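# Pull out and quarter-turn the yellow rod nearest right_arm

## Task

Take the yellow rod that sits closest to the right arm, draw it outward until it stops, then rotate it by 90 degrees so the little player figures on it lie horizontal; at the end no part of the robot may be in contact with the rod.

## Robot and tools

Robot: two six-joint arms, left_arm and right_arm, each ending in a parallel two-finger gripper with a fisheye camera on the wrist: cam_left_wrist and cam_right_wrist, both 672x504 pixels. The fingers point along the gripper's +z axis and separate along its y axis. end_effector_position is the point midway between the finger pads, roughly 1 cm short of the tips.

Frames: the scene frame has its origin at table-top height halfway between the two arms' nominal bases, +x reaching out over the table, +z up, and left_arm on the +y side (image left/right does not follow arm names). Calibrated bases in the scene frame: left_arm at (-0.028, +0.289, +0.027) m, right_arm at (-0.040, -0.349, +0.007) m, both almost unrotated, with up along their own +z. Each arm's reported hand position, orientation and velocity, and its wrist camera pose, are in that arm's own base frame. Reported positions can be off by a few centimetres, more when reaching far.

Rows: every commanded row is 14 numbers, always both arms even if only one moves. First 7 belong to left_arm, next 7 to right_arm. Within each arm the order is: wrist pitch, shoulder, wrist yaw, wrist roll, elbow, waist, then gripper opening. Result lists by joint use the same order. The six joint numbers are offsets, not poses: each counts from that arm's Joint targets as they stood when the action (or move) began, not from the previous row, so sending the same offset again keeps going further. They are scaled values in [-1, 1], where 1.0 equals 1.202 rad for the waist, 1.258 shoulder, 1.3 elbow, 2.073 wrist pitch and 2.022 for wrist yaw and wrist roll. The opening number is absolute: +1 fully open, -1 closed; in between, the fingers go to where grip_measured would read that value. Writing 0 for the opening is a real command, so repeat the current value to leave a gripper alone. Sending 0 for all six joints re-commands the present Joint targets.

Joint ranges (rad), base to gripper: waist -2.618 to 3.054, shoulder 0.000 to 3.142, elbow 0.000 to 3.142, wrist pitch -1.571 to 1.571, wrist yaw -1.571 to 1.571, wrist roll -2.094 to 2.094. Real ends may differ by up to 0.059 rad. An action that would push a joint more than 0.059 rad beyond its stated end is rejected for both arms; a malformed action, or a first action failing this test, voids the whole call. Joints asked beyond their real end stop there, and the result may print "joint sent to its limit".

execute_actions(actions, cameras): actions is a list of actions; each action is a list of up to 15 rows, one row per 1/30 s step, and a short action repeats its last row to fill 15 steps (0.5 s). An empty list just reports state and images. cameras picks images: omitted, null or ["all"] gives all, [] gives none; an unknown name invalidates the call.

move(target, speed, blend, opening_speed, blocking, cameras): target is one 14-number row or a list of up to 15 rows, all offsets from the same starting Joint targets. All joints move in step, so the gripper traces a curve, with no avoidance of obstacles or the other arm. speed is the top speed in rad/s of the joint with most travel, 0.01 to 2, default 0.5 (one value or one per target). blend (rad) rounds corners between listed targets; 0 stops at each. opening_speed (0.2 or more, scale units per second) ramps the gripper. Paths take at least 0.5 s and over 10 s fall short. New finger values in later targets are applied only after everything comes to rest there. blocking=false returns after about 0.5 s while motion continues. The extra "move:" line reports done, off_target, moving, held or fault, plus the farthest-off joint per arm and limits=held if steps were withheld. Neither done nor off_target proves there is or is not contact.

wait(seconds 0 to 10) lets time pass with last commands held; a running move continues. stop() brakes a running move (needs room). zoom_image(camera, region) gives a closer look at the latest image of cam_left_wrist or cam_right_wrist; region [x0, y0, x1, y1] in pixels from the top-left, at most 504 by 504. read_manual(section) returns licence text only. finished_scene(scene) ends the current scene, given its number; it cannot be reversed.

Results: Joint positions (rad, plus finger gap in m, 0.094 when open), Joint velocities ("within noise" when still), Joint targets (base for the next offsets), Joint torques (include arm weight; entries 2, 5, 6 flip sign past ±28 N m), grip_measured, Tool commands, step readings for execute_actions, and warnings such as "joint command not followed" (the clearance check altered targets) or MOTOR HOT. Each joint's target is kept within a set lead of its measured angle, and a target more than 200 mm of hand travel away gets scaled back, so big motions can need several actions.

Grip: the gripper squeezes about 50 to 64 N per pad once commanded roughly 0.05 below the touch reading (more for round parts). To release, command well above grip_measured.

Avoid: dropping or flinging parts, fast impacts, pressing hard against the table or rod, and any contact between the two arms, which can end the scene. Do not hold loads or push toward unreachable poses for long; motors heat up and at high temperature the arm folds away or goes limp. If an arm is stuck pressing, command its targets back past its measured positions. Leave the rod free at the end.

Each tool is called after ">>>" as a command line: name --argument value for each argument, lists and objects as JSON in quotes; but a table of rows of numbers goes row by row, as --pt "numbers of a row", without its own name.

## Session

>>> execute_actions --actions '[]'

Scene clock: 0.00 s.
left_arm: end_effector_position=(+0.4007, +0.0076, +0.1253) grip_measured=+1.000 end_effector_quat_wxyz=(+0.625, -0.028, +0.778, +0.057) | right_arm: end_effector_position=(+0.3999, -0.0295, +0.1148) grip_measured=+1.000 end_effector_quat_wxyz=(+0.608, +0.063, +0.791, -0.024)
Joint names: [wrist pitch, shoulder, wrist yaw, wrist roll, elbow, waist]
Joint positions: left_arm=[0.966 1.539 -0.191 0.014 0.356 -0.068 0.094] | right_arm=[0.914 1.54 0.071 0.059 0.363 -0.045 0.094]
Joint velocities: within noise
Joint torques (N m): no reading
Heat: left arm: 47 °C; right arm: 43 °C.
Joint targets: left_arm=[0.960 1.536 -0.192 0.015 0.359 -0.068] | right_arm=[0.904 1.538 0.071 0.060 0.365 -0.045]
Tool commands: left_gripper/opening=+1.0 right_gripper/opening=+1.0

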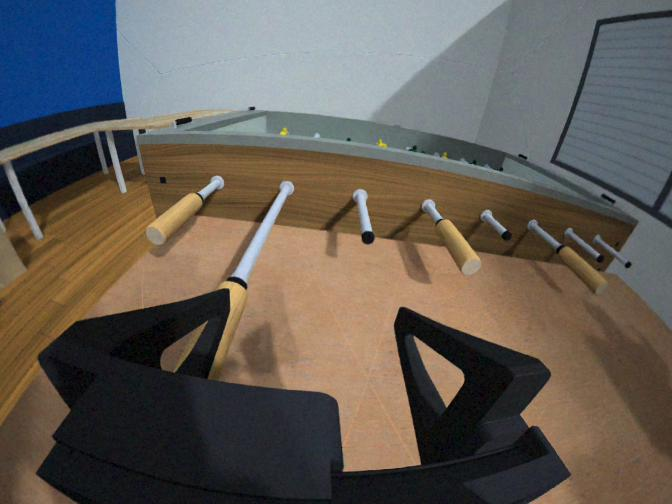

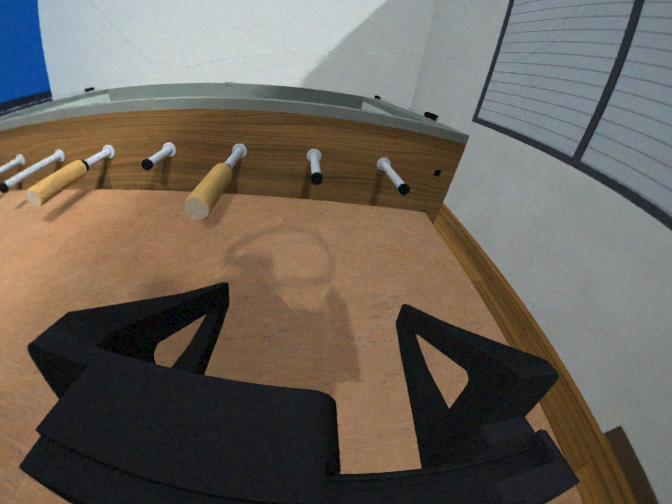

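>>> zoom_image --camera "cam_right_wrist" --region '[0, 100, 260, 260]'

>>> zoom_image --camera "cam_left_wrist" --region '[400, 180, 650, 310]'

>>> zoom_image --camera "cam_left_wrist" --region '[240, 90, 560, 220]'

Scaled by 1.938 from the camera's 672x504 image, which has a finer 960x720 frame.

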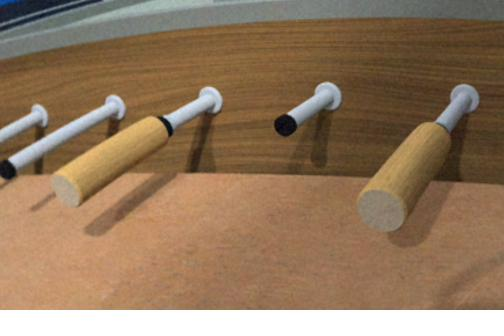

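Scaled by 2.016 from the camera's 672x504 image, which has a finer 960x720 frame.

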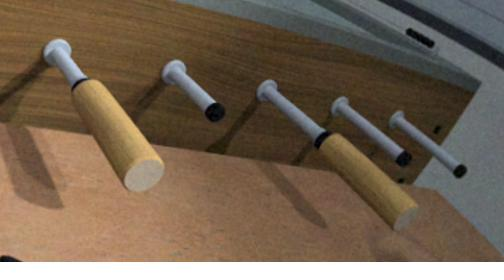

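Scaled by 1.575 from the camera's 672x504 image, which has a finer 960x720 frame.

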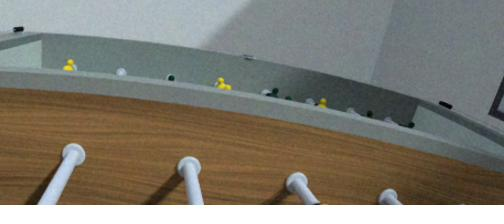

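>>> move --target '[0,0,0,0,0,0,1,0.278,0.648,0.1195,-0.807,0.39,0.2875,0.3]' --speed 0.8

Scene clock: 171.23 s.
left_arm: end_effector_position=(+0.4007, +0.0076, +0.1253) grip_measured=+1.000 end_effector_quat_wxyz=(+0.625, -0.028, +0.778, +0.057) | right_arm: end_effector_position=(+0.5169, +0.1032, +0.0709) grip_measured=+0.302 end_effector_quat_wxyz=(+0.498, -0.498, +0.502, -0.502)
Joint names: [wrist pitch, shoulder, wrist yaw, wrist roll, elbow, waist]
Joint positions: left_arm=[0.966 1.539 -0.191 0.014 0.356 -0.068 0.094] | right_arm=[1.48 2.333 0.305 -1.57 0.852 0.297 0.061]
Joint velocities: within noise
Joint torques (N m): left_arm=[1.85 -6.32 -0.04 0.02 5.31 -0.08] | right_arm=[1.72 -7.61 0.12 0.02 5.24 0.42]
Heat: left arm: 44 °C; right arm: 44 °C.
Joint targets: left_arm=[0.960 1.536 -0.192 0.015 0.359 -0.068] | right_arm=[1.481 2.353 0.312 -1.572 0.872 0.301]
move: done
camera_calibration:
cam_right_wrist: T_world_to_cam=[[-0.0471309, 0.178193, 0.982866, -0.0729658], [-0.405904, -0.902475, 0.144155, 0.325347], [0.9127, -0.392155, 0.114864, -0.321617], [0, 0, 0, 1]] pos_world=[0.42216, 0.180496, 0.0617576]

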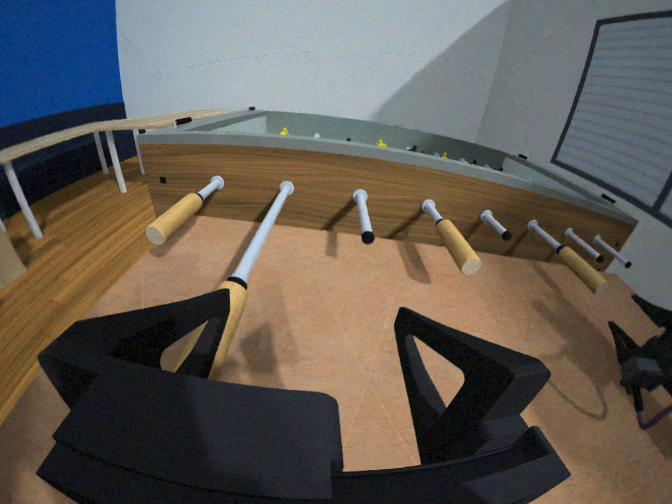

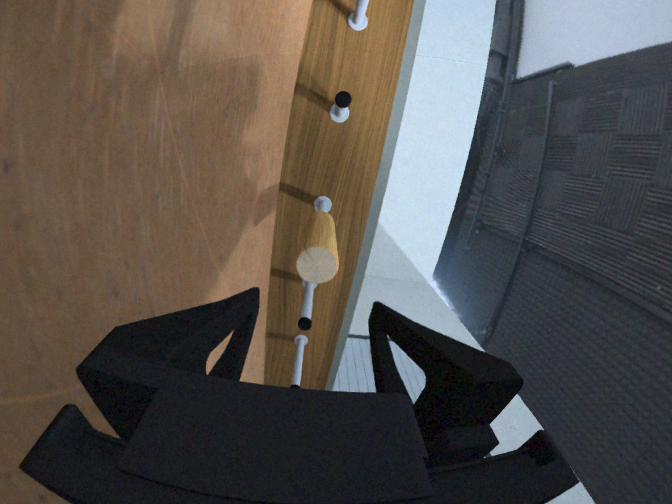

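>>> move --target '[0,0,0,0,0,0,1,-0.128,0.1169,-0.0336,0,0.3185,-0.0574,0.3]' --speed 0.4 --cameras '["cam_right_wrist"]'

Scene clock: 189.53 s.
left_arm: end_effector_position=(+0.4007, +0.0076, +0.1253) grip_measured=+1.000 end_effector_quat_wxyz=(+0.625, -0.028, +0.778, +0.057) | right_arm: end_effector_position=(+0.6061, +0.1027, +0.0818) grip_measured=+0.302 end_effector_quat_wxyz=(+0.505, -0.488, +0.498, -0.509)
Joint names: [wrist pitch, shoulder, wrist yaw, wrist roll, elbow, waist]
Joint positions: left_arm=[0.966 1.539 -0.191 0.014 0.356 -0.068 0.094] | right_arm=[1.234 2.471 0.253 -1.571 1.265 0.239 0.061]
Joint velocities: within noise
Joint torques (N m): left_arm=[1.86 -6.37 -0.05 0.02 5.29 -0.01] | right_arm=[1.54 -9.1 -0.05 0 6.69 -0.58]
Heat: left arm: 44 °C; right arm: 45 °C.
Joint targets: left_arm=[0.960 1.536 -0.192 0.015 0.359 -0.068] | right_arm=[1.215 2.500 0.245 -1.572 1.286 0.231]
move: done
camera_calibration:
cam_right_wrist: T_world_to_cam=[[-0.072974, 0.172637, 0.982279, -0.0631252], [-0.415136, -0.900785, 0.127474, 0.366352], [0.906828, -0.398477, 0.137402, -0.40219], [0, 0, 0, 1]] pos_world=[0.512196, 0.180639, 0.0705678]
Images, in order (width x height): cam_right_wrist 672x504.

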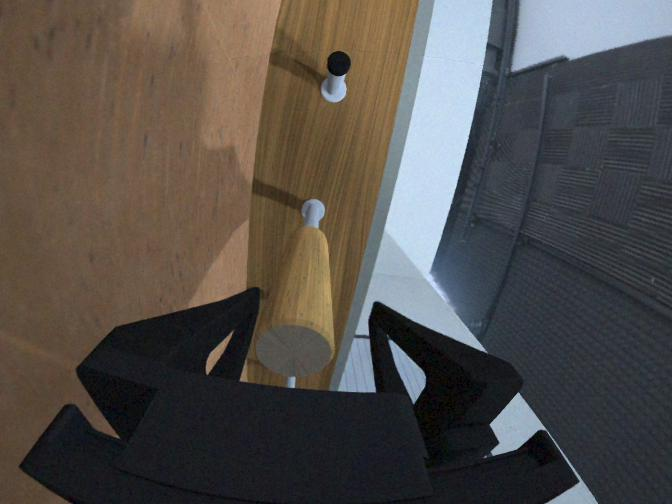

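>>> move --target '[0,0,0,0,0,0,1,0,0.0207,0,0,0,0,0.3]' --speed 0.3 --cameras '["cam_right_wrist"]'

Scene clock: 198.87 s.
left_arm: end_effector_position=(+0.4007, +0.0076, +0.1253) grip_measured=+1.000 end_effector_quat_wxyz=(+0.625, -0.028, +0.778, +0.057) | right_arm: end_effector_position=(+0.6048, +0.1024, +0.0635) grip_measured=+0.302 end_effector_quat_wxyz=(+0.495, -0.498, +0.504, -0.502)
Joint names: [wrist pitch, shoulder, wrist yaw, wrist roll, elbow, waist]
Joint positions: left_arm=[0.966 1.539 -0.191 0.014 0.356 -0.068 0.094] | right_arm=[1.23 2.501 0.252 -1.571 1.265 0.239 0.061]
Joint velocities: within noise
Joint torques (N m): left_arm=[1.84 -6.32 -0.06 0.01 5.34 -0.05] | right_arm=[1.59 -9.43 -0.04 0 6.57 -0.59]
Heat: left arm: 44 °C; right arm: 45 °C.
Joint targets: left_arm=[0.960 1.536 -0.192 0.015 0.359 -0.068] | right_arm=[1.215 2.526 0.245 -1.572 1.286 0.231]
move: done
camera_calibration:
cam_right_wrist: T_world_to_cam=[[-0.0413562, 0.18033, 0.982736, -0.065109], [-0.410353, -0.899861, 0.147854, 0.36364], [0.910989, -0.397154, 0.111214, -0.399574], [0, 0, 0, 1]] pos_world=[0.510536, 0.180274, 0.0546576]
Images, in order (width x height): cam_right_wrist 672x504.

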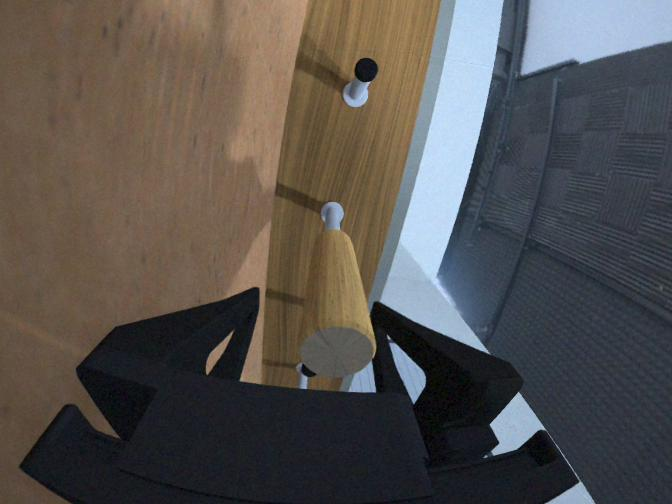

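>>> move --target '[0,0,0,0,0,0,1,0,-0.0115,0,0,0,0,0.3]' --speed 0.3 --cameras '["cam_right_wrist"]'

Scene clock: 206.80 s.
left_arm: end_effector_position=(+0.4007, +0.0076, +0.1253) grip_measured=+1.000 end_effector_quat_wxyz=(+0.625, -0.028, +0.778, +0.057) | right_arm: end_effector_position=(+0.6048, +0.1024, +0.0635) grip_measured=+0.302 end_effector_quat_wxyz=(+0.495, -0.498, +0.504, -0.502)
Joint names: [wrist pitch, shoulder, wrist yaw, wrist roll, elbow, waist]
Joint positions: left_arm=[0.966 1.539 -0.191 0.014 0.356 -0.068 0.094] | right_arm=[1.23 2.501 0.252 -1.571 1.265 0.239 0.061]
Joint velocities: within noise
Joint torques (N m): left_arm=[1.85 -6.35 -0.05 0.02 5.31 -0.06] | right_arm=[1.59 -10.47 -0.04 0 6.56 -0.59]
Heat: left arm: 44 °C; right arm: 44 °C.
Joint targets: left_arm=[0.960 1.536 -0.192 0.015 0.359 -0.068] | right_arm=[1.215 2.511 0.245 -1.572 1.286 0.231]
move: done
camera_calibration:
cam_right_wrist: T_world_to_cam=[[-0.0413562, 0.18033, 0.982736, -0.065109], [-0.410353, -0.899861, 0.147854, 0.36364], [0.910989, -0.397154, 0.111214, -0.399574], [0, 0, 0, 1]] pos_world=[0.510536, 0.180274, 0.0546576]
Images, in order (width x height): cam_right_wrist 672x504.

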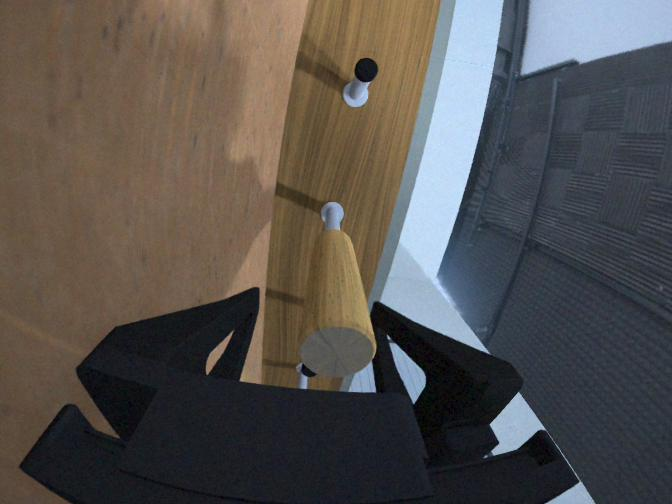

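>>> move --target '[0,0,0,0,0,0,1,0,-0.0095,0,0,0,0,0.3]' --speed 0.3 --cameras '["cam_right_wrist"]'

Scene clock: 213.23 s.
left_arm: end_effector_position=(+0.4007, +0.0076, +0.1253) grip_measured=+1.000 end_effector_quat_wxyz=(+0.625, -0.028, +0.778, +0.057) | right_arm: end_effector_position=(+0.6048, +0.1024, +0.0635) grip_measured=+0.302 end_effector_quat_wxyz=(+0.495, -0.498, +0.504, -0.502)
Joint names: [wrist pitch, shoulder, wrist yaw, wrist roll, elbow, waist]
Joint positions: left_arm=[0.966 1.539 -0.191 0.014 0.356 -0.068 0.094] | right_arm=[1.23 2.501 0.252 -1.571 1.265 0.239 0.061]
Joint velocities: within noise
Joint torques (N m): left_arm=[1.84 -6.34 -0.04 0.01 5.31 -0.02] | right_arm=[1.59 -11.38 -0.05 0 6.56 -0.59]
Heat: left arm: 44 °C; right arm: 44 °C.
Joint targets: left_arm=[0.960 1.536 -0.192 0.015 0.359 -0.068] | right_arm=[1.215 2.500 0.245 -1.572 1.286 0.231]
move: done
camera_calibration:
cam_right_wrist: T_world_to_cam=[[-0.0413562, 0.18033, 0.982736, -0.065109], [-0.410353, -0.899861, 0.147854, 0.36364], [0.910989, -0.397154, 0.111214, -0.399574], [0, 0, 0, 1]] pos_world=[0.510536, 0.180274, 0.0546576]
Images, in order (width x height): cam_right_wrist 672x504.

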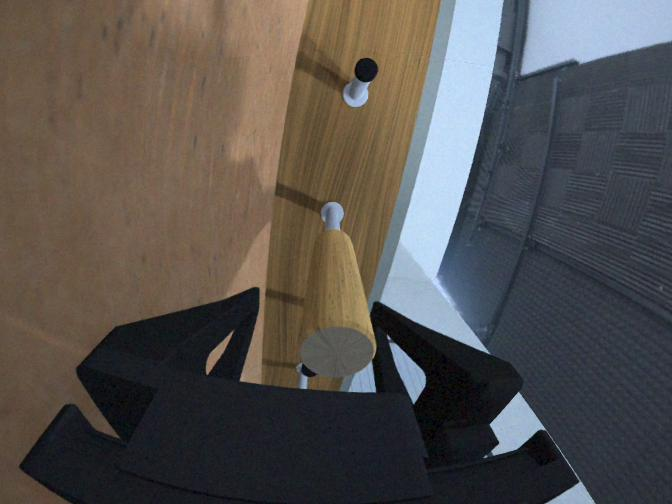

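>>> move --target '[0,0,0,0,0,0,1,0,0,0,0,0,0,-0.6]' --opening_speed 0.5 --cameras '["cam_right_wrist"]'

Scene clock: 224.03 s.
left_arm: end_effector_position=(+0.4007, +0.0076, +0.1253) grip_measured=+1.000 end_effector_quat_wxyz=(+0.625, -0.028, +0.778, +0.057) | right_arm: end_effector_position=(+0.6057, +0.1027, +0.0718) grip_measured=-0.310 end_effector_quat_wxyz=(+0.504, -0.489, +0.498, -0.508)
Joint names: [wrist pitch, shoulder, wrist yaw, wrist roll, elbow, waist]
Joint positions: left_arm=[0.966 1.539 -0.191 0.014 0.356 -0.068 0.094] | right_arm=[1.257 2.501 0.252 -1.571 1.27 0.239 0.032]
Joint velocities: within noise
Joint torques (N m): left_arm=[1.84 -6.35 -0.04 0 5.34 -0.05] | right_arm=[1.35 -11.4 -0.05 0 6.24 -0.59]
Heat: left arm: 44 °C; right arm: 44 °C.
Joint targets: left_arm=[0.960 1.536 -0.192 0.015 0.359 -0.068] | right_arm=[1.215 2.500 0.244 -1.572 1.287 0.231]
move: off_target (right_arm); right_arm: the wrist pitch is farthest, 0.042 rad from its target
camera_calibration:
cam_right_wrist: T_world_to_cam=[[-0.0716542, 0.172956, 0.98232, -0.0541646], [-0.41426, -0.901052, 0.128429, 0.366901], [0.907334, -0.397733, 0.136213, -0.400703], [0, 0, 0, 1]] pos_world=[0.511683, 0.180592, 0.060667]
Images, in order (width x height): cam_right_wrist 672x504.

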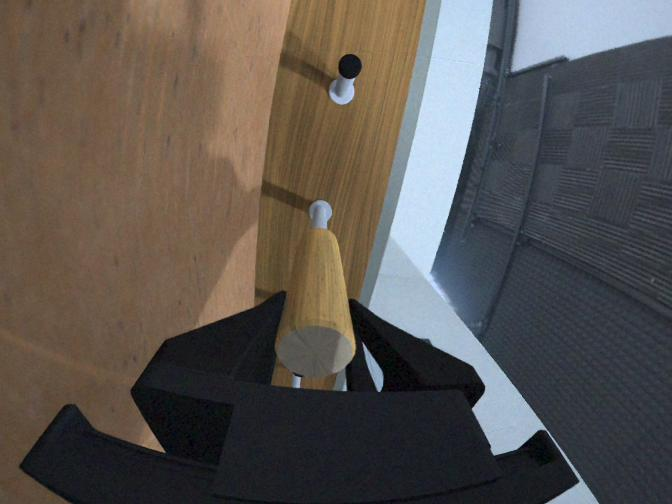

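>>> move --target '[0,0,0,0,0,0,1,0,0,0,0.7775,0,0,-0.6]' --speed 0.9

Scene clock: 239.20 s.
left_arm: end_effector_position=(+0.4007, +0.0076, +0.1253) grip_measured=+1.000 end_effector_quat_wxyz=(+0.625, -0.028, +0.778, +0.057) | right_arm: end_effector_position=(+0.6057, +0.1028, +0.0709) grip_measured=-0.310 end_effector_quat_wxyz=(+0.715, -0.002, +0.699, -0.011)
Joint names: [wrist pitch, shoulder, wrist yaw, wrist roll, elbow, waist]
Joint positions: left_arm=[0.966 1.539 -0.191 0.014 0.356 -0.068 0.094] | right_arm=[1.253 2.501 0.252 -0.023 1.27 0.239 0.032]
Joint velocities: within noise
Joint torques (N m): left_arm=[1.84 -6.32 -0.06 0.02 5.31 -0.03] | right_arm=[1.38 -11.4 -0.04 0.28 6.23 -0.58]
Heat: left arm: 44 °C; right arm: 45 °C.
Joint targets: left_arm=[0.960 1.536 -0.192 0.015 0.359 -0.068] | right_arm=[1.215 2.500 0.245 0.000 1.287 0.231]
move: off_target (right_arm); right_arm: the wrist pitch is farthest, 0.038 rad from its target
camera_calibration:
cam_right_wrist: T_world_to_cam=[[-0.0661345, -0.978684, 0.194434, 0.117539], [-0.380977, -0.155331, -0.911443, 0.344068], [0.922216, -0.134353, -0.362583, -0.40127], [0, 0, 0, 1]] pos_world=[0.508913, 0.114566, 0.145251]

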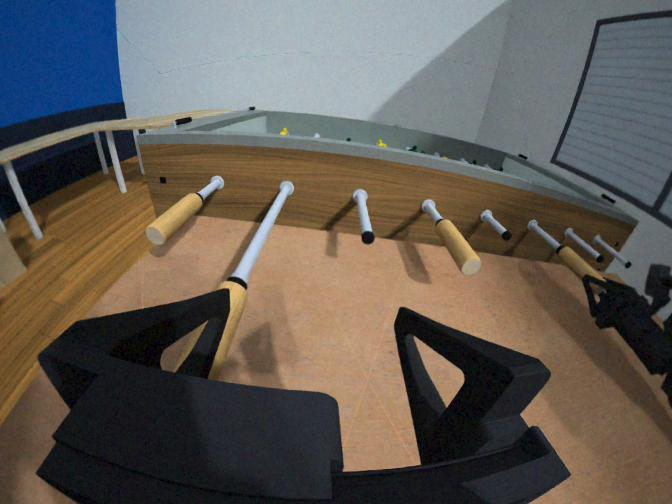

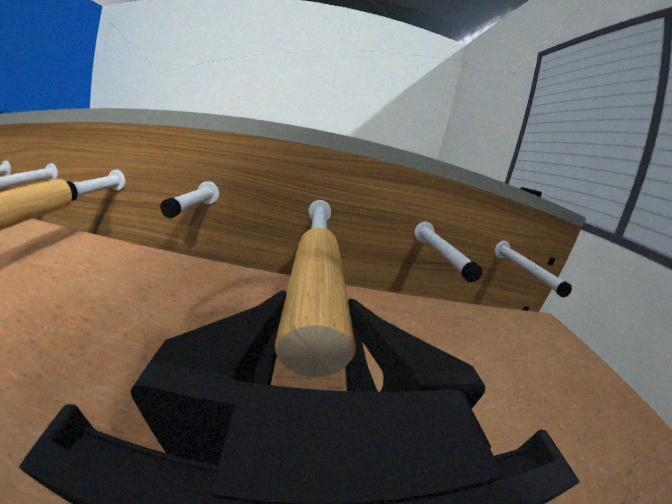

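>>> move --pt "0 0 0 0 0 0 1 -0.0133 -0.1535 0.0091 0.0134 -0.2085 0.0282 -0.6" --pt "0 0 0 0 0 0 1 -0.1011 -0.3283 0.022 0.0376 -0.3588 0.0566 -0.6" --speed 0.25 --blend 0.03

Scene clock: 279.57 s.
left_arm: end_effector_position=(+0.4007, +0.0076, +0.1253) grip_measured=+1.000 end_effector_quat_wxyz=(+0.625, -0.028, +0.778, +0.057) | right_arm: end_effector_position=(+0.5112, +0.1011, +0.0695) grip_measured=-0.310 end_effector_quat_wxyz=(+0.620, -0.001, +0.784, -0.007)
Joint names: [wrist pitch, shoulder, wrist yaw, wrist roll, elbow, waist]
Joint positions: left_arm=[0.966 1.539 -0.191 0.014 0.356 -0.068 0.094] | right_arm=[1.034 2.114 0.292 0.059 0.837 0.292 0.032]
Joint velocities: within noise
Joint torques (N m): left_arm=[1.84 -6.32 -0.05 0 5.33 0.02] | right_arm=[1.48 -10.88 0.05 0.2 3.55 0.75]
Heat: left arm: 43 °C; right arm: 46 °C.
Joint targets: left_arm=[0.960 1.536 -0.192 0.015 0.359 -0.068] | right_arm=[1.006 2.087 0.289 0.076 0.820 0.300]
move: done
camera_calibration:
cam_right_wrist: T_world_to_cam=[[-0.0124435, -0.980418, 0.196532, 0.0825482], [-0.597831, -0.150255, -0.787414, 0.408177], [0.801525, -0.127291, -0.584255, -0.238474], [0, 0, 0, 1]] pos_world=[0.436191, 0.111907, 0.165851]

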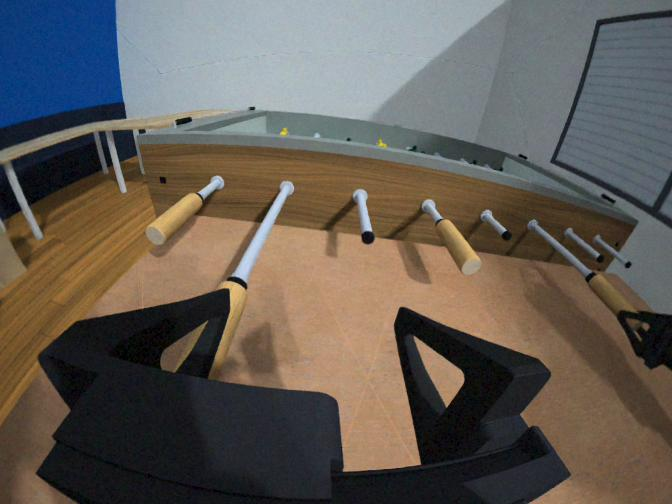

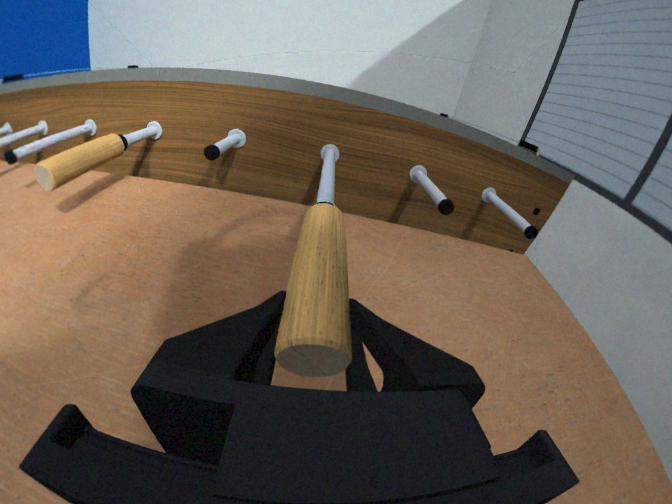

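>>> move --target '[0,0,0,0,0,0,1,-0.2275,-0.2169,0,0.043,-0.0492,0.0253,-0.6]' --speed 0.3 --cameras '["cam_right_wrist"]'

Scene clock: 288.67 s.
left_arm: end_effector_position=(+0.4007, +0.0076, +0.1253) grip_measured=+1.000 end_effector_quat_wxyz=(+0.625, -0.028, +0.778, +0.057) | right_arm: end_effector_position=(+0.4730, +0.1035, +0.0724) grip_measured=-0.310 end_effector_quat_wxyz=(+0.534, +0.001, +0.846, -0.001)
Joint names: [wrist pitch, shoulder, wrist yaw, wrist roll, elbow, waist]
Joint positions: left_arm=[0.966 1.539 -0.191 0.014 0.356 -0.068 0.094] | right_arm=[0.624 1.878 0.289 0.142 0.787 0.318 0.032]
Joint velocities: within noise
Joint torques (N m): left_arm=[1.85 -6.34 -0.05 0.01 5.29 -0.05] | right_arm=[0.88 -12.79 0.12 0.22 3.29 1.11]
Heat: left arm: 43 °C; right arm: 46 °C.
Joint targets: left_arm=[0.960 1.536 -0.192 0.015 0.359 -0.068] | right_arm=[0.534 1.814 0.289 0.163 0.756 0.330]
move: off_target (right_arm); right_arm: the wrist pitch is farthest, 0.090 rad from its target
camera_calibration:
cam_right_wrist: T_world_to_cam=[[0.0298063, -0.98276, 0.182467, 0.0650996], [-0.750365, -0.142599, -0.64546, 0.44909], [0.660352, -0.117678, -0.741679, -0.128643], [0, 0, 0, 1]] pos_world=[0.41999, 0.112879, 0.182579]
Images, in order (width x height): cam_right_wrist 672x504.

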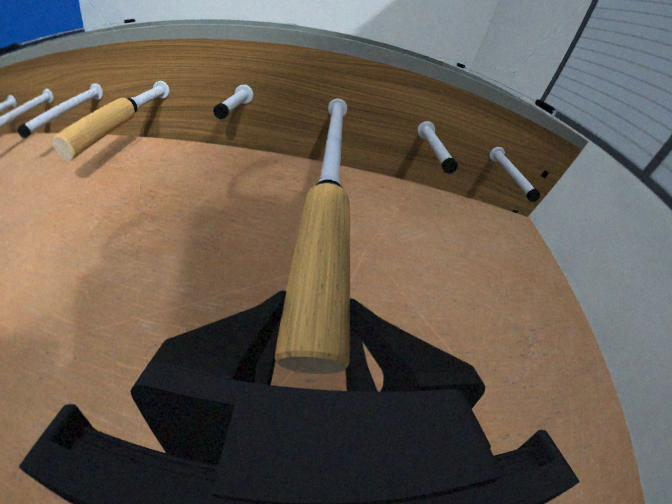

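>>> move --target '[0,0,0,0,0,0,1,-0.1166,-0.074,-0.0075,0.0212,0.0147,0.011,-0.6]' --speed 0.3 --cameras '["cam_right_wrist"]'

Scene clock: 298.40 s.
left_arm: end_effector_position=(+0.4007, +0.0076, +0.1253) grip_measured=+1.000 end_effector_quat_wxyz=(+0.625, -0.028, +0.778, +0.057) | right_arm: end_effector_position=(+0.4718, +0.1037, +0.0771) grip_measured=-0.310 end_effector_quat_wxyz=(+0.504, +0.008, +0.864, +0.006)
Joint names: [wrist pitch, shoulder, wrist yaw, wrist roll, elbow, waist]
Joint positions: left_arm=[0.966 1.539 -0.191 0.014 0.356 -0.068 0.094] | right_arm=[0.461 1.835 0.267 0.177 0.839 0.312 0.032]
Joint velocities: within noise
Joint torques (N m): left_arm=[1.86 -6.37 -0.04 0.01 5.31 -0.01] | right_arm=[0.17 -16.95 0.19 0.36 1.31 2.86]
Heat: left arm: 43 °C; right arm: 47 °C.
Joint targets: left_arm=[0.960 1.536 -0.192 0.015 0.359 -0.068] | right_arm=[0.292 1.721 0.274 0.206 0.775 0.343]
move: off_target (right_arm); right_arm: the wrist pitch is farthest, 0.168 rad from its target
camera_calibration:
cam_right_wrist: T_world_to_cam=[[0.0382104, -0.986216, 0.16099, 0.0625837], [-0.793354, -0.127894, -0.595174, 0.466163], [0.60756, -0.10498, -0.787305, -0.097265], [0, 0, 0, 1]] pos_world=[0.426535, 0.11113, 0.190795]
Images, in order (width x height): cam_right_wrist 672x504.

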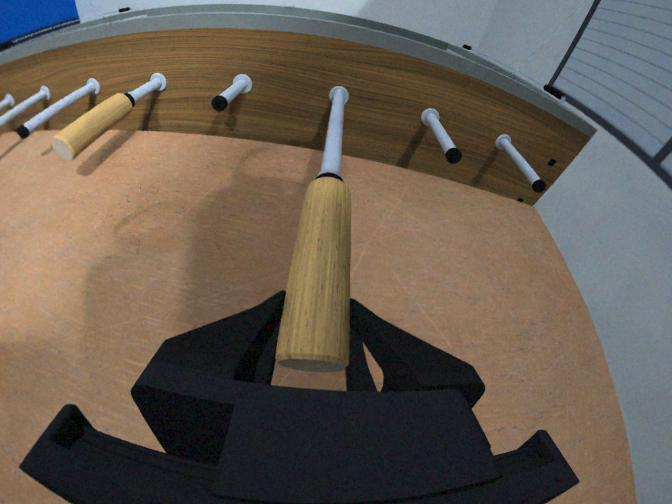

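>>> move --pt "0 0 0 0 0 0 1 0.07 0.08 -0.0035 -0.0143 0.045 -0.022 -0.6" --pt "0 0 0 0 0 0 1 0.07 0.08 -0.0035 -0.0143 0.045 -0.022 0.2" --speed 0.3 --opening_speed 0.8 --cameras '["cam_right_wrist"]'

Scene clock: 310.20 s.
left_arm: end_effector_position=(+0.4007, +0.0076, +0.1253) grip_measured=+1.000 end_effector_quat_wxyz=(+0.625, -0.028, +0.778, +0.057) | right_arm: end_effector_position=(+0.4717, +0.1026, +0.0733) grip_measured=+0.198 end_effector_quat_wxyz=(+0.499, +0.007, +0.866, +0.007)
Joint names: [wrist pitch, shoulder, wrist yaw, wrist roll, elbow, waist]
Joint positions: left_arm=[0.966 1.539 -0.191 0.014 0.356 -0.068 0.094] | right_arm=[0.455 1.842 0.261 0.177 0.841 0.307 0.056]
Joint velocities: within noise
Joint torques (N m): left_arm=[1.83 -6.38 -0.05 0 5.31 -0.06] | right_arm=[1.44 -9.18 0.19 0.01 5.34 0.91]
Heat: left arm: 43 °C; right arm: 47 °C.
Joint targets: left_arm=[0.960 1.536 -0.192 0.015 0.359 -0.068] | right_arm=[0.438 1.821 0.267 0.177 0.834 0.317]
move: done
camera_calibration:
cam_right_wrist: T_world_to_cam=[[0.0409807, -0.986164, 0.160625, 0.0607618], [-0.799837, -0.128725, -0.586251, 0.466136], [0.598816, -0.104449, -0.794046, -0.0957755], [0, 0, 0, 1]] pos_world=[0.427695, 0.109921, 0.187462]
Images, in order (width x height): cam_right_wrist 672x504.

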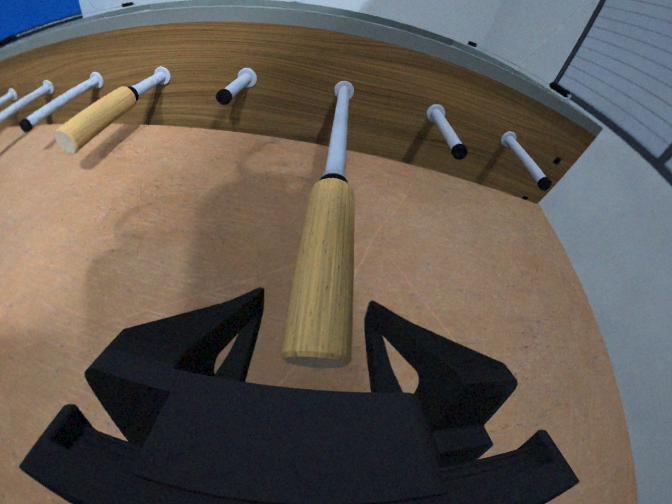

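>>> move --target '[0,0,0,0,0,0,1,0,-0.32,0,0,0,0,0.2]' --speed 0.5 --cameras '["cam_right_wrist"]'

Scene clock: 317.73 s.
left_arm: end_effector_position=(+0.4007, +0.0076, +0.1253) grip_measured=+1.000 end_effector_quat_wxyz=(+0.625, -0.028, +0.778, +0.057) | right_arm: end_effector_position=(+0.4518, +0.0962, +0.2622) grip_measured=+0.198 end_effector_quat_wxyz=(+0.657, +0.037, +0.750, +0.061)
Joint names: [wrist pitch, shoulder, wrist yaw, wrist roll, elbow, waist]
Joint positions: left_arm=[0.966 1.539 -0.191 0.014 0.356 -0.068 0.094] | right_arm=[0.452 1.426 0.261 0.177 0.841 0.307 0.056]
Joint velocities: within noise
Joint torques (N m): left_arm=[1.84 -6.35 -0.04 0 5.29 -0.03] | right_arm=[1.6 -5.79 0.12 0.01 6.74 0.91]
Heat: left arm: 43 °C; right arm: 46 °C.
Joint targets: left_arm=[0.960 1.536 -0.192 0.015 0.359 -0.068] | right_arm=[0.437 1.419 0.267 0.177 0.834 0.317]
move: done
camera_calibration:
cam_right_wrist: T_world_to_cam=[[0.000355945, -0.99906, 0.043348, 0.075335], [-0.512177, -0.0374129, -0.858065, 0.492678], [0.85888, -0.0218964, -0.511709, -0.133934], [0, 0, 0, 1]] pos_world=[0.367345, 0.090764, 0.350949]
Images, in order (width x height): cam_right_wrist 672x504.

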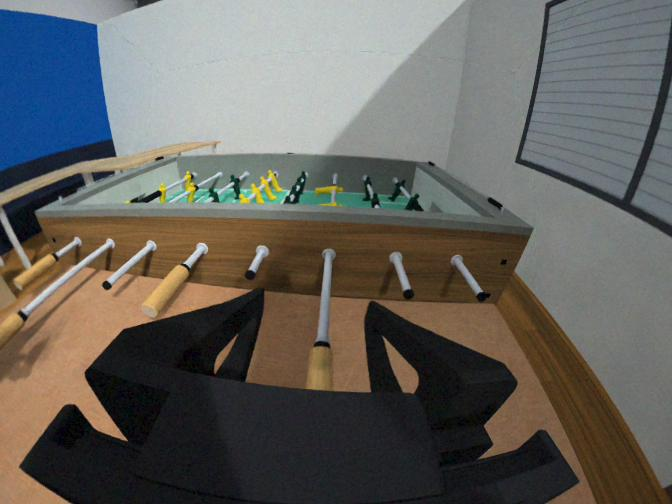

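>>> zoom_image --camera "cam_right_wrist" --region '[130, 150, 450, 260]'

Scaled by 1.575 from the camera's 672x504 image, which has a finer 960x720 frame.

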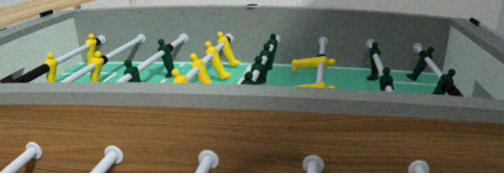

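>>> zoom_image --camera "cam_right_wrist" --region '[220, 160, 440, 225]'

Scaled by 2.291 from the camera's 672x504 image, which has a finer 960x720 frame.

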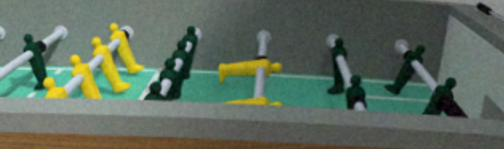

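>>> finished_scene --scene 1

The scene is finished: the task was done.


## Next scene

The same job, from a new start.

>>> execute_actions --actions '[]'

Scene clock: 0.00 s.
left_arm: end_effector_position=(+0.3899, -0.0004, +0.1147) grip_measured=+1.000 end_effector_quat_wxyz=(+0.609, -0.026, +0.793, +0.006) | right_arm: end_effector_position=(+0.3960, -0.0474, +0.1154) grip_measured=+1.000 end_effector_quat_wxyz=(+0.595, +0.094, +0.794, -0.086)
Joint names: [wrist pitch, shoulder, wrist yaw, wrist roll, elbow, waist]
Joint positions: left_arm=[0.911 1.495 -0.08 -0.043 0.322 -0.04 0.094] | right_arm=[0.848 1.518 0.234 0.044 0.38 -0.018 0.094]
Joint velocities: within noise
Joint torques (N m): no reading
Heat: left arm: 41 °C; right arm: 39 °C.
Joint targets: left_arm=[0.899 1.493 -0.081 -0.042 0.324 -0.040] | right_arm=[0.838 1.516 0.234 0.045 0.382 -0.018]
Tool commands: left_gripper/opening=+1.0 right_gripper/opening=+1.0
camera_calibration:
cam_left_wrist: T_world_to_cam=[[0.0221485, -0.980286, 0.196339, -0.0421067], [-0.59358, -0.17092, -0.786415, 0.35714], [0.80447, -0.0991248, -0.585664, -0.125416], [0, 0, 0, 1]] pos_world=[0.313817, 0.00733401, 0.215676]
cam_right_wrist: T_world_to_cam=[[-0.243977, -0.947101, 0.208508, 0.018364], [-0.655381, 0.00254793, -0.755294, 0.379491], [0.714808, -0.320927, -0.621334, -0.108822], [0, 0, 0, 1]] pos_world=[0.330979, -0.0184984, 0.215183]

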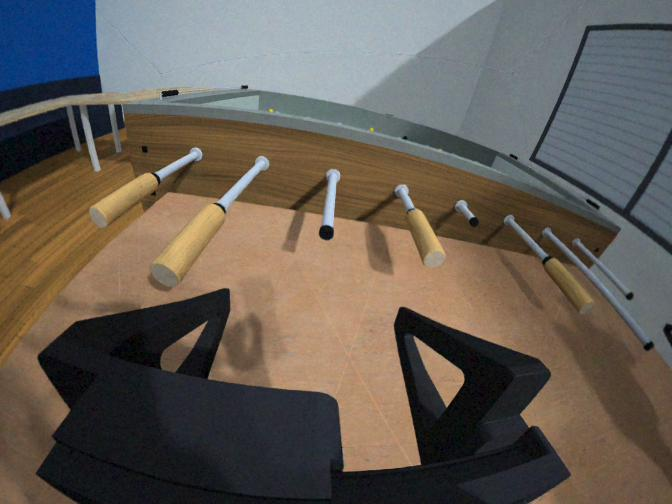

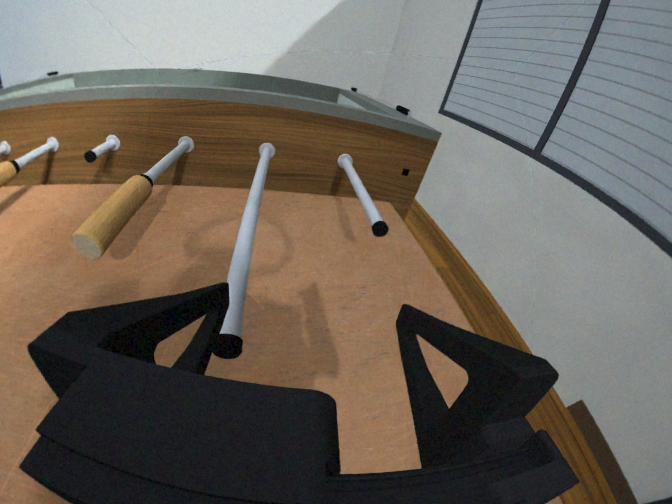

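>>> move --target '[0,0,0,0,0,0,1,-0.187,-0.076,0.1316,0.052,0.3523,0.3894,0.3]' --speed 0.8 --cameras '["cam_right_wrist"]'

>>> zoom_image --camera "cam_right_wrist" --region '[170, 140, 470, 300]'

Scene clock: 44.57 s.
left_arm: end_effector_position=(+0.3899, -0.0004, +0.1147) grip_measured=+1.000 end_effector_quat_wxyz=(+0.609, -0.026, +0.793, +0.006) | right_arm: end_effector_position=(+0.4356, +0.1180, +0.2587) grip_measured=+0.302 end_effector_quat_wxyz=(+0.664, +0.045, +0.747, +0.010)
Joint names: [wrist pitch, shoulder, wrist yaw, wrist roll, elbow, waist]
Joint positions: left_arm=[0.911 1.495 -0.08 -0.043 0.322 -0.04 0.094] | right_arm=[0.471 1.429 0.491 0.14 0.822 0.45 0.061]
Joint velocities: within noise
Joint torques (N m): left_arm=[1.88 -5.78 -0.03 0.02 5.31 -0.03] | right_arm=[1.48 -5.91 0.18 0.11 8.42 0.09]
Heat: left arm: 41 °C; right arm: 40 °C.
Joint targets: left_arm=[0.899 1.493 -0.081 -0.042 0.324 -0.040] | right_arm=[0.450 1.420 0.500 0.150 0.840 0.450]
move: done
camera_calibration:
cam_right_wrist: T_world_to_cam=[[-0.0814473, -0.990707, 0.108929, 0.114885], [-0.507887, -0.0527822, -0.859805, 0.482521], [0.857565, -0.125352, -0.498868, -0.111877], [0, 0, 0, 1]] pos_world=[0.350365, 0.125262, 0.346548]
Images, in order (width x height): cam_right_wrist 672x504.

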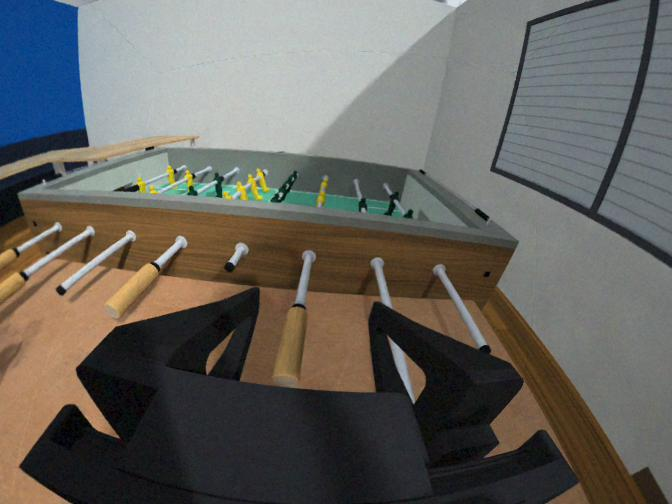

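Scaled by 1.680 from the camera's 672x504 image, which has a finer 960x720 frame.

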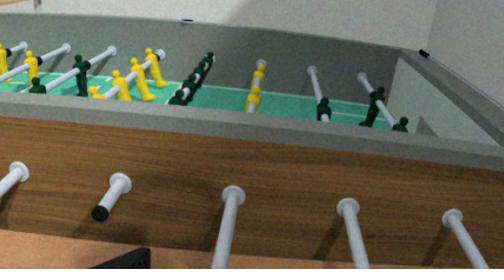

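>>> move --pt "0 0 0 0 0 0 1 0.4342 0.5008 0.0495 -0.8511 -0.1077 0.05 0.3" --pt "0 0 0 0 0 0 1 0.5166 0.7393 0.0495 -0.8511 -0.0177 0.05 0.3" --speed '[1.2,0.5]' --blend 0.05 --cameras '["cam_right_wrist"]'

Scene clock: 55.77 s.
left_arm: end_effector_position=(+0.3899, -0.0004, +0.1147) grip_measured=+1.000 end_effector_quat_wxyz=(+0.609, -0.026, +0.793, +0.006) | right_arm: end_effector_position=(+0.4761, +0.1489, +0.0631) grip_measured=+0.302 end_effector_quat_wxyz=(+0.471, -0.482, +0.524, -0.520)
Joint names: [wrist pitch, shoulder, wrist yaw, wrist roll, elbow, waist]
Joint positions: left_arm=[0.911 1.495 -0.08 -0.043 0.322 -0.04 0.094] | right_arm=[1.517 2.332 0.593 -1.569 0.797 0.502 0.061]
Joint velocities: within noise
Joint torques (N m): left_arm=[1.89 -5.78 -0.03 0.02 5.31 -0.06] | right_arm=[1.7 -7.6 0.13 -0.02 4.79 0.81]
Heat: left arm: 41 °C; right arm: 40 °C.
Joint targets: left_arm=[0.899 1.493 -0.081 -0.042 0.324 -0.040] | right_arm=[1.521 2.350 0.600 -1.571 0.817 0.510]
move: done
camera_calibration:
cam_right_wrist: T_world_to_cam=[[-0.0176493, 0.188274, 0.981958, -0.0908781], [-0.476907, -0.864776, 0.157235, 0.378547], [0.878776, -0.465528, 0.105052, -0.237909], [0, 0, 0, 1]] pos_world=[0.387997, 0.233715, 0.0547107]
Images, in order (width x height): cam_right_wrist 672x504.

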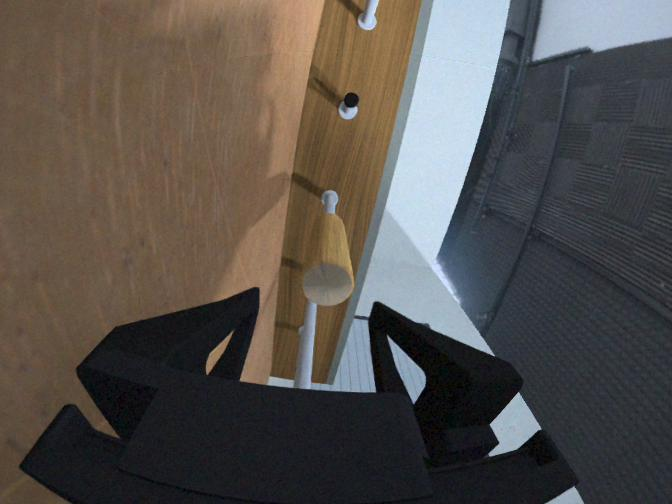

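>>> move --target '[0,0,0,0,0,0,1,-0.0714,0.0564,-0.0465,0,0.1669,-0.0782,0.3]' --speed 0.4 --cameras '["cam_right_wrist"]'

Scene clock: 72.60 s.
left_arm: end_effector_position=(+0.3899, -0.0004, +0.1147) grip_measured=+1.000 end_effector_quat_wxyz=(+0.609, -0.026, +0.793, +0.006) | right_arm: end_effector_position=(+0.5331, +0.1423, +0.0714) grip_measured=+0.302 end_effector_quat_wxyz=(+0.480, -0.471, +0.523, -0.524)
Joint names: [wrist pitch, shoulder, wrist yaw, wrist roll, elbow, waist]
Joint positions: left_arm=[0.911 1.495 -0.08 -0.043 0.322 -0.04 0.094] | right_arm=[1.391 2.395 0.515 -1.569 1.016 0.419 0.061]
Joint velocities: within noise
Joint torques (N m): left_arm=[1.88 -5.76 -0.04 0.01 5.39 -0.01] | right_arm=[1.53 -8.16 -0.04 -0.01 5.48 -0.18]
Heat: left arm: 41 °C; right arm: 41 °C.
Joint targets: left_arm=[0.899 1.493 -0.081 -0.042 0.324 -0.040] | right_arm=[1.373 2.421 0.506 -1.571 1.034 0.416]
move: done
camera_calibration:
cam_right_wrist: T_world_to_cam=[[-0.0423813, 0.175777, 0.983517, -0.0819123], [-0.485318, -0.864083, 0.133519, 0.404802], [0.87331, -0.47166, 0.121929, -0.289309], [0, 0, 0, 1]] pos_world=[0.445642, 0.227725, 0.0617887]
Images, in order (width x height): cam_right_wrist 672x504.

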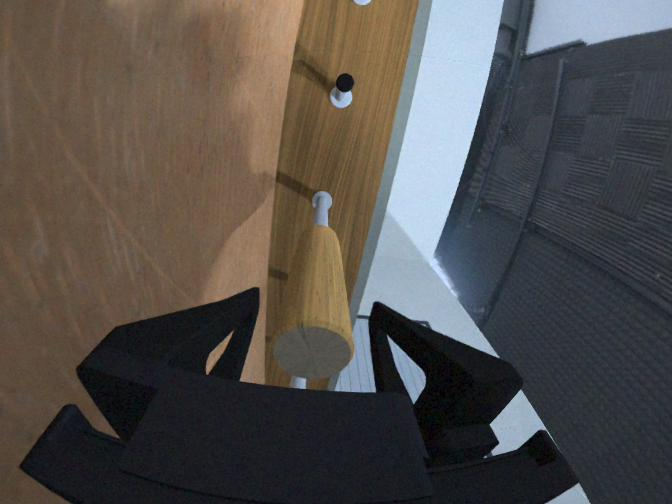

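>>> move --pt "0 0 0 0 0 0 1 0 0 0 0 0 0 -0.6" --pt "0 0 0 0 0 0 1 0 0 0 0.777 0 0 -0.6" --pt "0 0 0 0 0 0 1 -0.2014 -0.2668 0.0237 0.8553 -0.1532 0.0564 -0.6" --pt "0 0 0 0 0 0 1 -0.4525 -0.4773 0.0205 0.9449 -0.1882 0.1072 -0.6" --speed '[0.5,1.0,0.4,0.35]' --blend '[0,0,0.05,0]' --opening_speed 0.8 --cameras '["cam_right_wrist"]'

Scene clock: 91.73 s.
left_arm: end_effector_position=(+0.3899, -0.0004, +0.1147) grip_measured=+1.000 end_effector_quat_wxyz=(+0.609, -0.026, +0.793, +0.006) | right_arm: end_effector_position=(+0.4507, +0.1519, +0.0707) grip_measured=-0.310 end_effector_quat_wxyz=(+0.530, +0.042, +0.847, -0.014)
Joint names: [wrist pitch, shoulder, wrist yaw, wrist roll, elbow, waist]
Joint positions: left_arm=[0.911 1.495 -0.08 -0.043 0.322 -0.04 0.094] | right_arm=[0.537 1.887 0.521 0.305 0.822 0.51 0.032]
Joint velocities: within noise
Joint torques (N m): left_arm=[1.88 -5.78 -0.03 0.02 5.31 -0.08] | right_arm=[0.7 -13.24 0.51 0.35 3.12 3.12]
Heat: left arm: 41 °C; right arm: 41 °C.
Joint targets: left_arm=[0.899 1.493 -0.081 -0.042 0.324 -0.040] | right_arm=[0.435 1.820 0.548 0.340 0.790 0.545]
move: off_target (right_arm); right_arm: the wrist pitch is farthest, 0.102 rad from its target
camera_calibration:
cam_right_wrist: T_world_to_cam=[[-0.0506562, -0.985507, 0.161898, 0.151752], [-0.76337, -0.0663187, -0.642548, 0.432213], [0.643972, -0.156137, -0.748947, -0.0958123], [0, 0, 0, 1]] pos_world=[0.399326, 0.163256, 0.181391]
Images, in order (width x height): cam_right_wrist 672x504.

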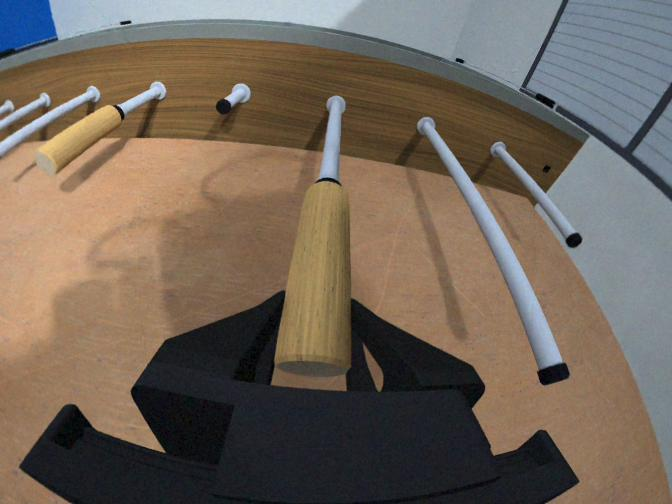

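>>> move --pt "0 0 0 0 0 0 1 -0.0675 -0.0477 0 0.01 0 0.0166 -0.6" --pt "0 0 0 0 0 0 1 0.0145 0.02 -0.0124 -0.01 0.027 -0.025 -0.6" --pt "0 0 0 0 0 0 1 0.0145 0.02 -0.0124 -0.01 0.027 -0.025 0.2" --pt "0 0 0 0 0 0 1 0.0145 -0.298 -0.0124 -0.01 0.027 -0.025 0.2" --speed '[0.4,0.4,0.4,0.6]' --opening_speed 1.0 --cameras '["cam_right_wrist"]'

>>> zoom_image --camera "cam_right_wrist" --region '[200, 140, 470, 270]'

Scene clock: 106.30 s.
left_arm: end_effector_position=(+0.3899, -0.0004, +0.1147) grip_measured=+1.000 end_effector_quat_wxyz=(+0.609, -0.026, +0.793, +0.006) | right_arm: end_effector_position=(+0.4331, +0.1420, +0.2615) grip_measured=+0.198 end_effector_quat_wxyz=(+0.662, +0.100, +0.738, +0.083)
Joint names: [wrist pitch, shoulder, wrist yaw, wrist roll, elbow, waist]
Joint positions: left_arm=[0.911 1.495 -0.08 -0.043 0.322 -0.04 0.094] | right_arm=[0.481 1.451 0.515 0.321 0.843 0.508 0.056]
Joint velocities: within noise
Joint torques (N m): left_arm=[1.89 -5.75 -0.02 0.02 5.34 -0.08] | right_arm=[1.58 -5.83 0.16 -0.01 5.74 0.64]
Heat: left arm: 41 °C; right arm: 44 °C.
Joint targets: left_arm=[0.899 1.493 -0.081 -0.042 0.324 -0.040] | right_arm=[0.465 1.445 0.523 0.320 0.825 0.515]
move: done
camera_calibration:
cam_right_wrist: T_world_to_cam=[[-0.0674391, -0.995025, -0.0733264, 0.180381], [-0.495956, 0.097203, -0.86289, 0.459274], [0.865725, -0.0218258, -0.500044, -0.123248], [0, 0, 0, 1]] pos_world=[0.346643, 0.132151, 0.3479]
Images, in order (width x height): cam_right_wrist 672x504.

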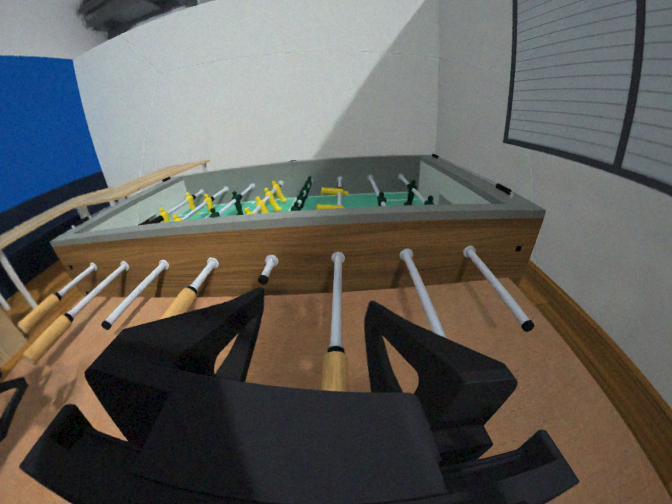

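Scaled by 1.867 from the camera's 672x504 image, which has a finer 960x720 frame.

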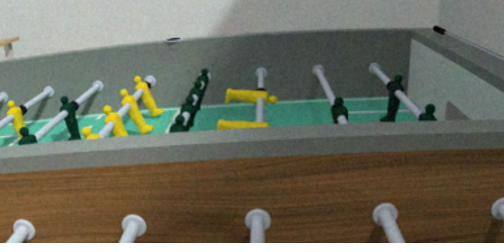

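Flat, fully out, released.

>>> finished_scene --scene 2

The scene is finished: the task was done.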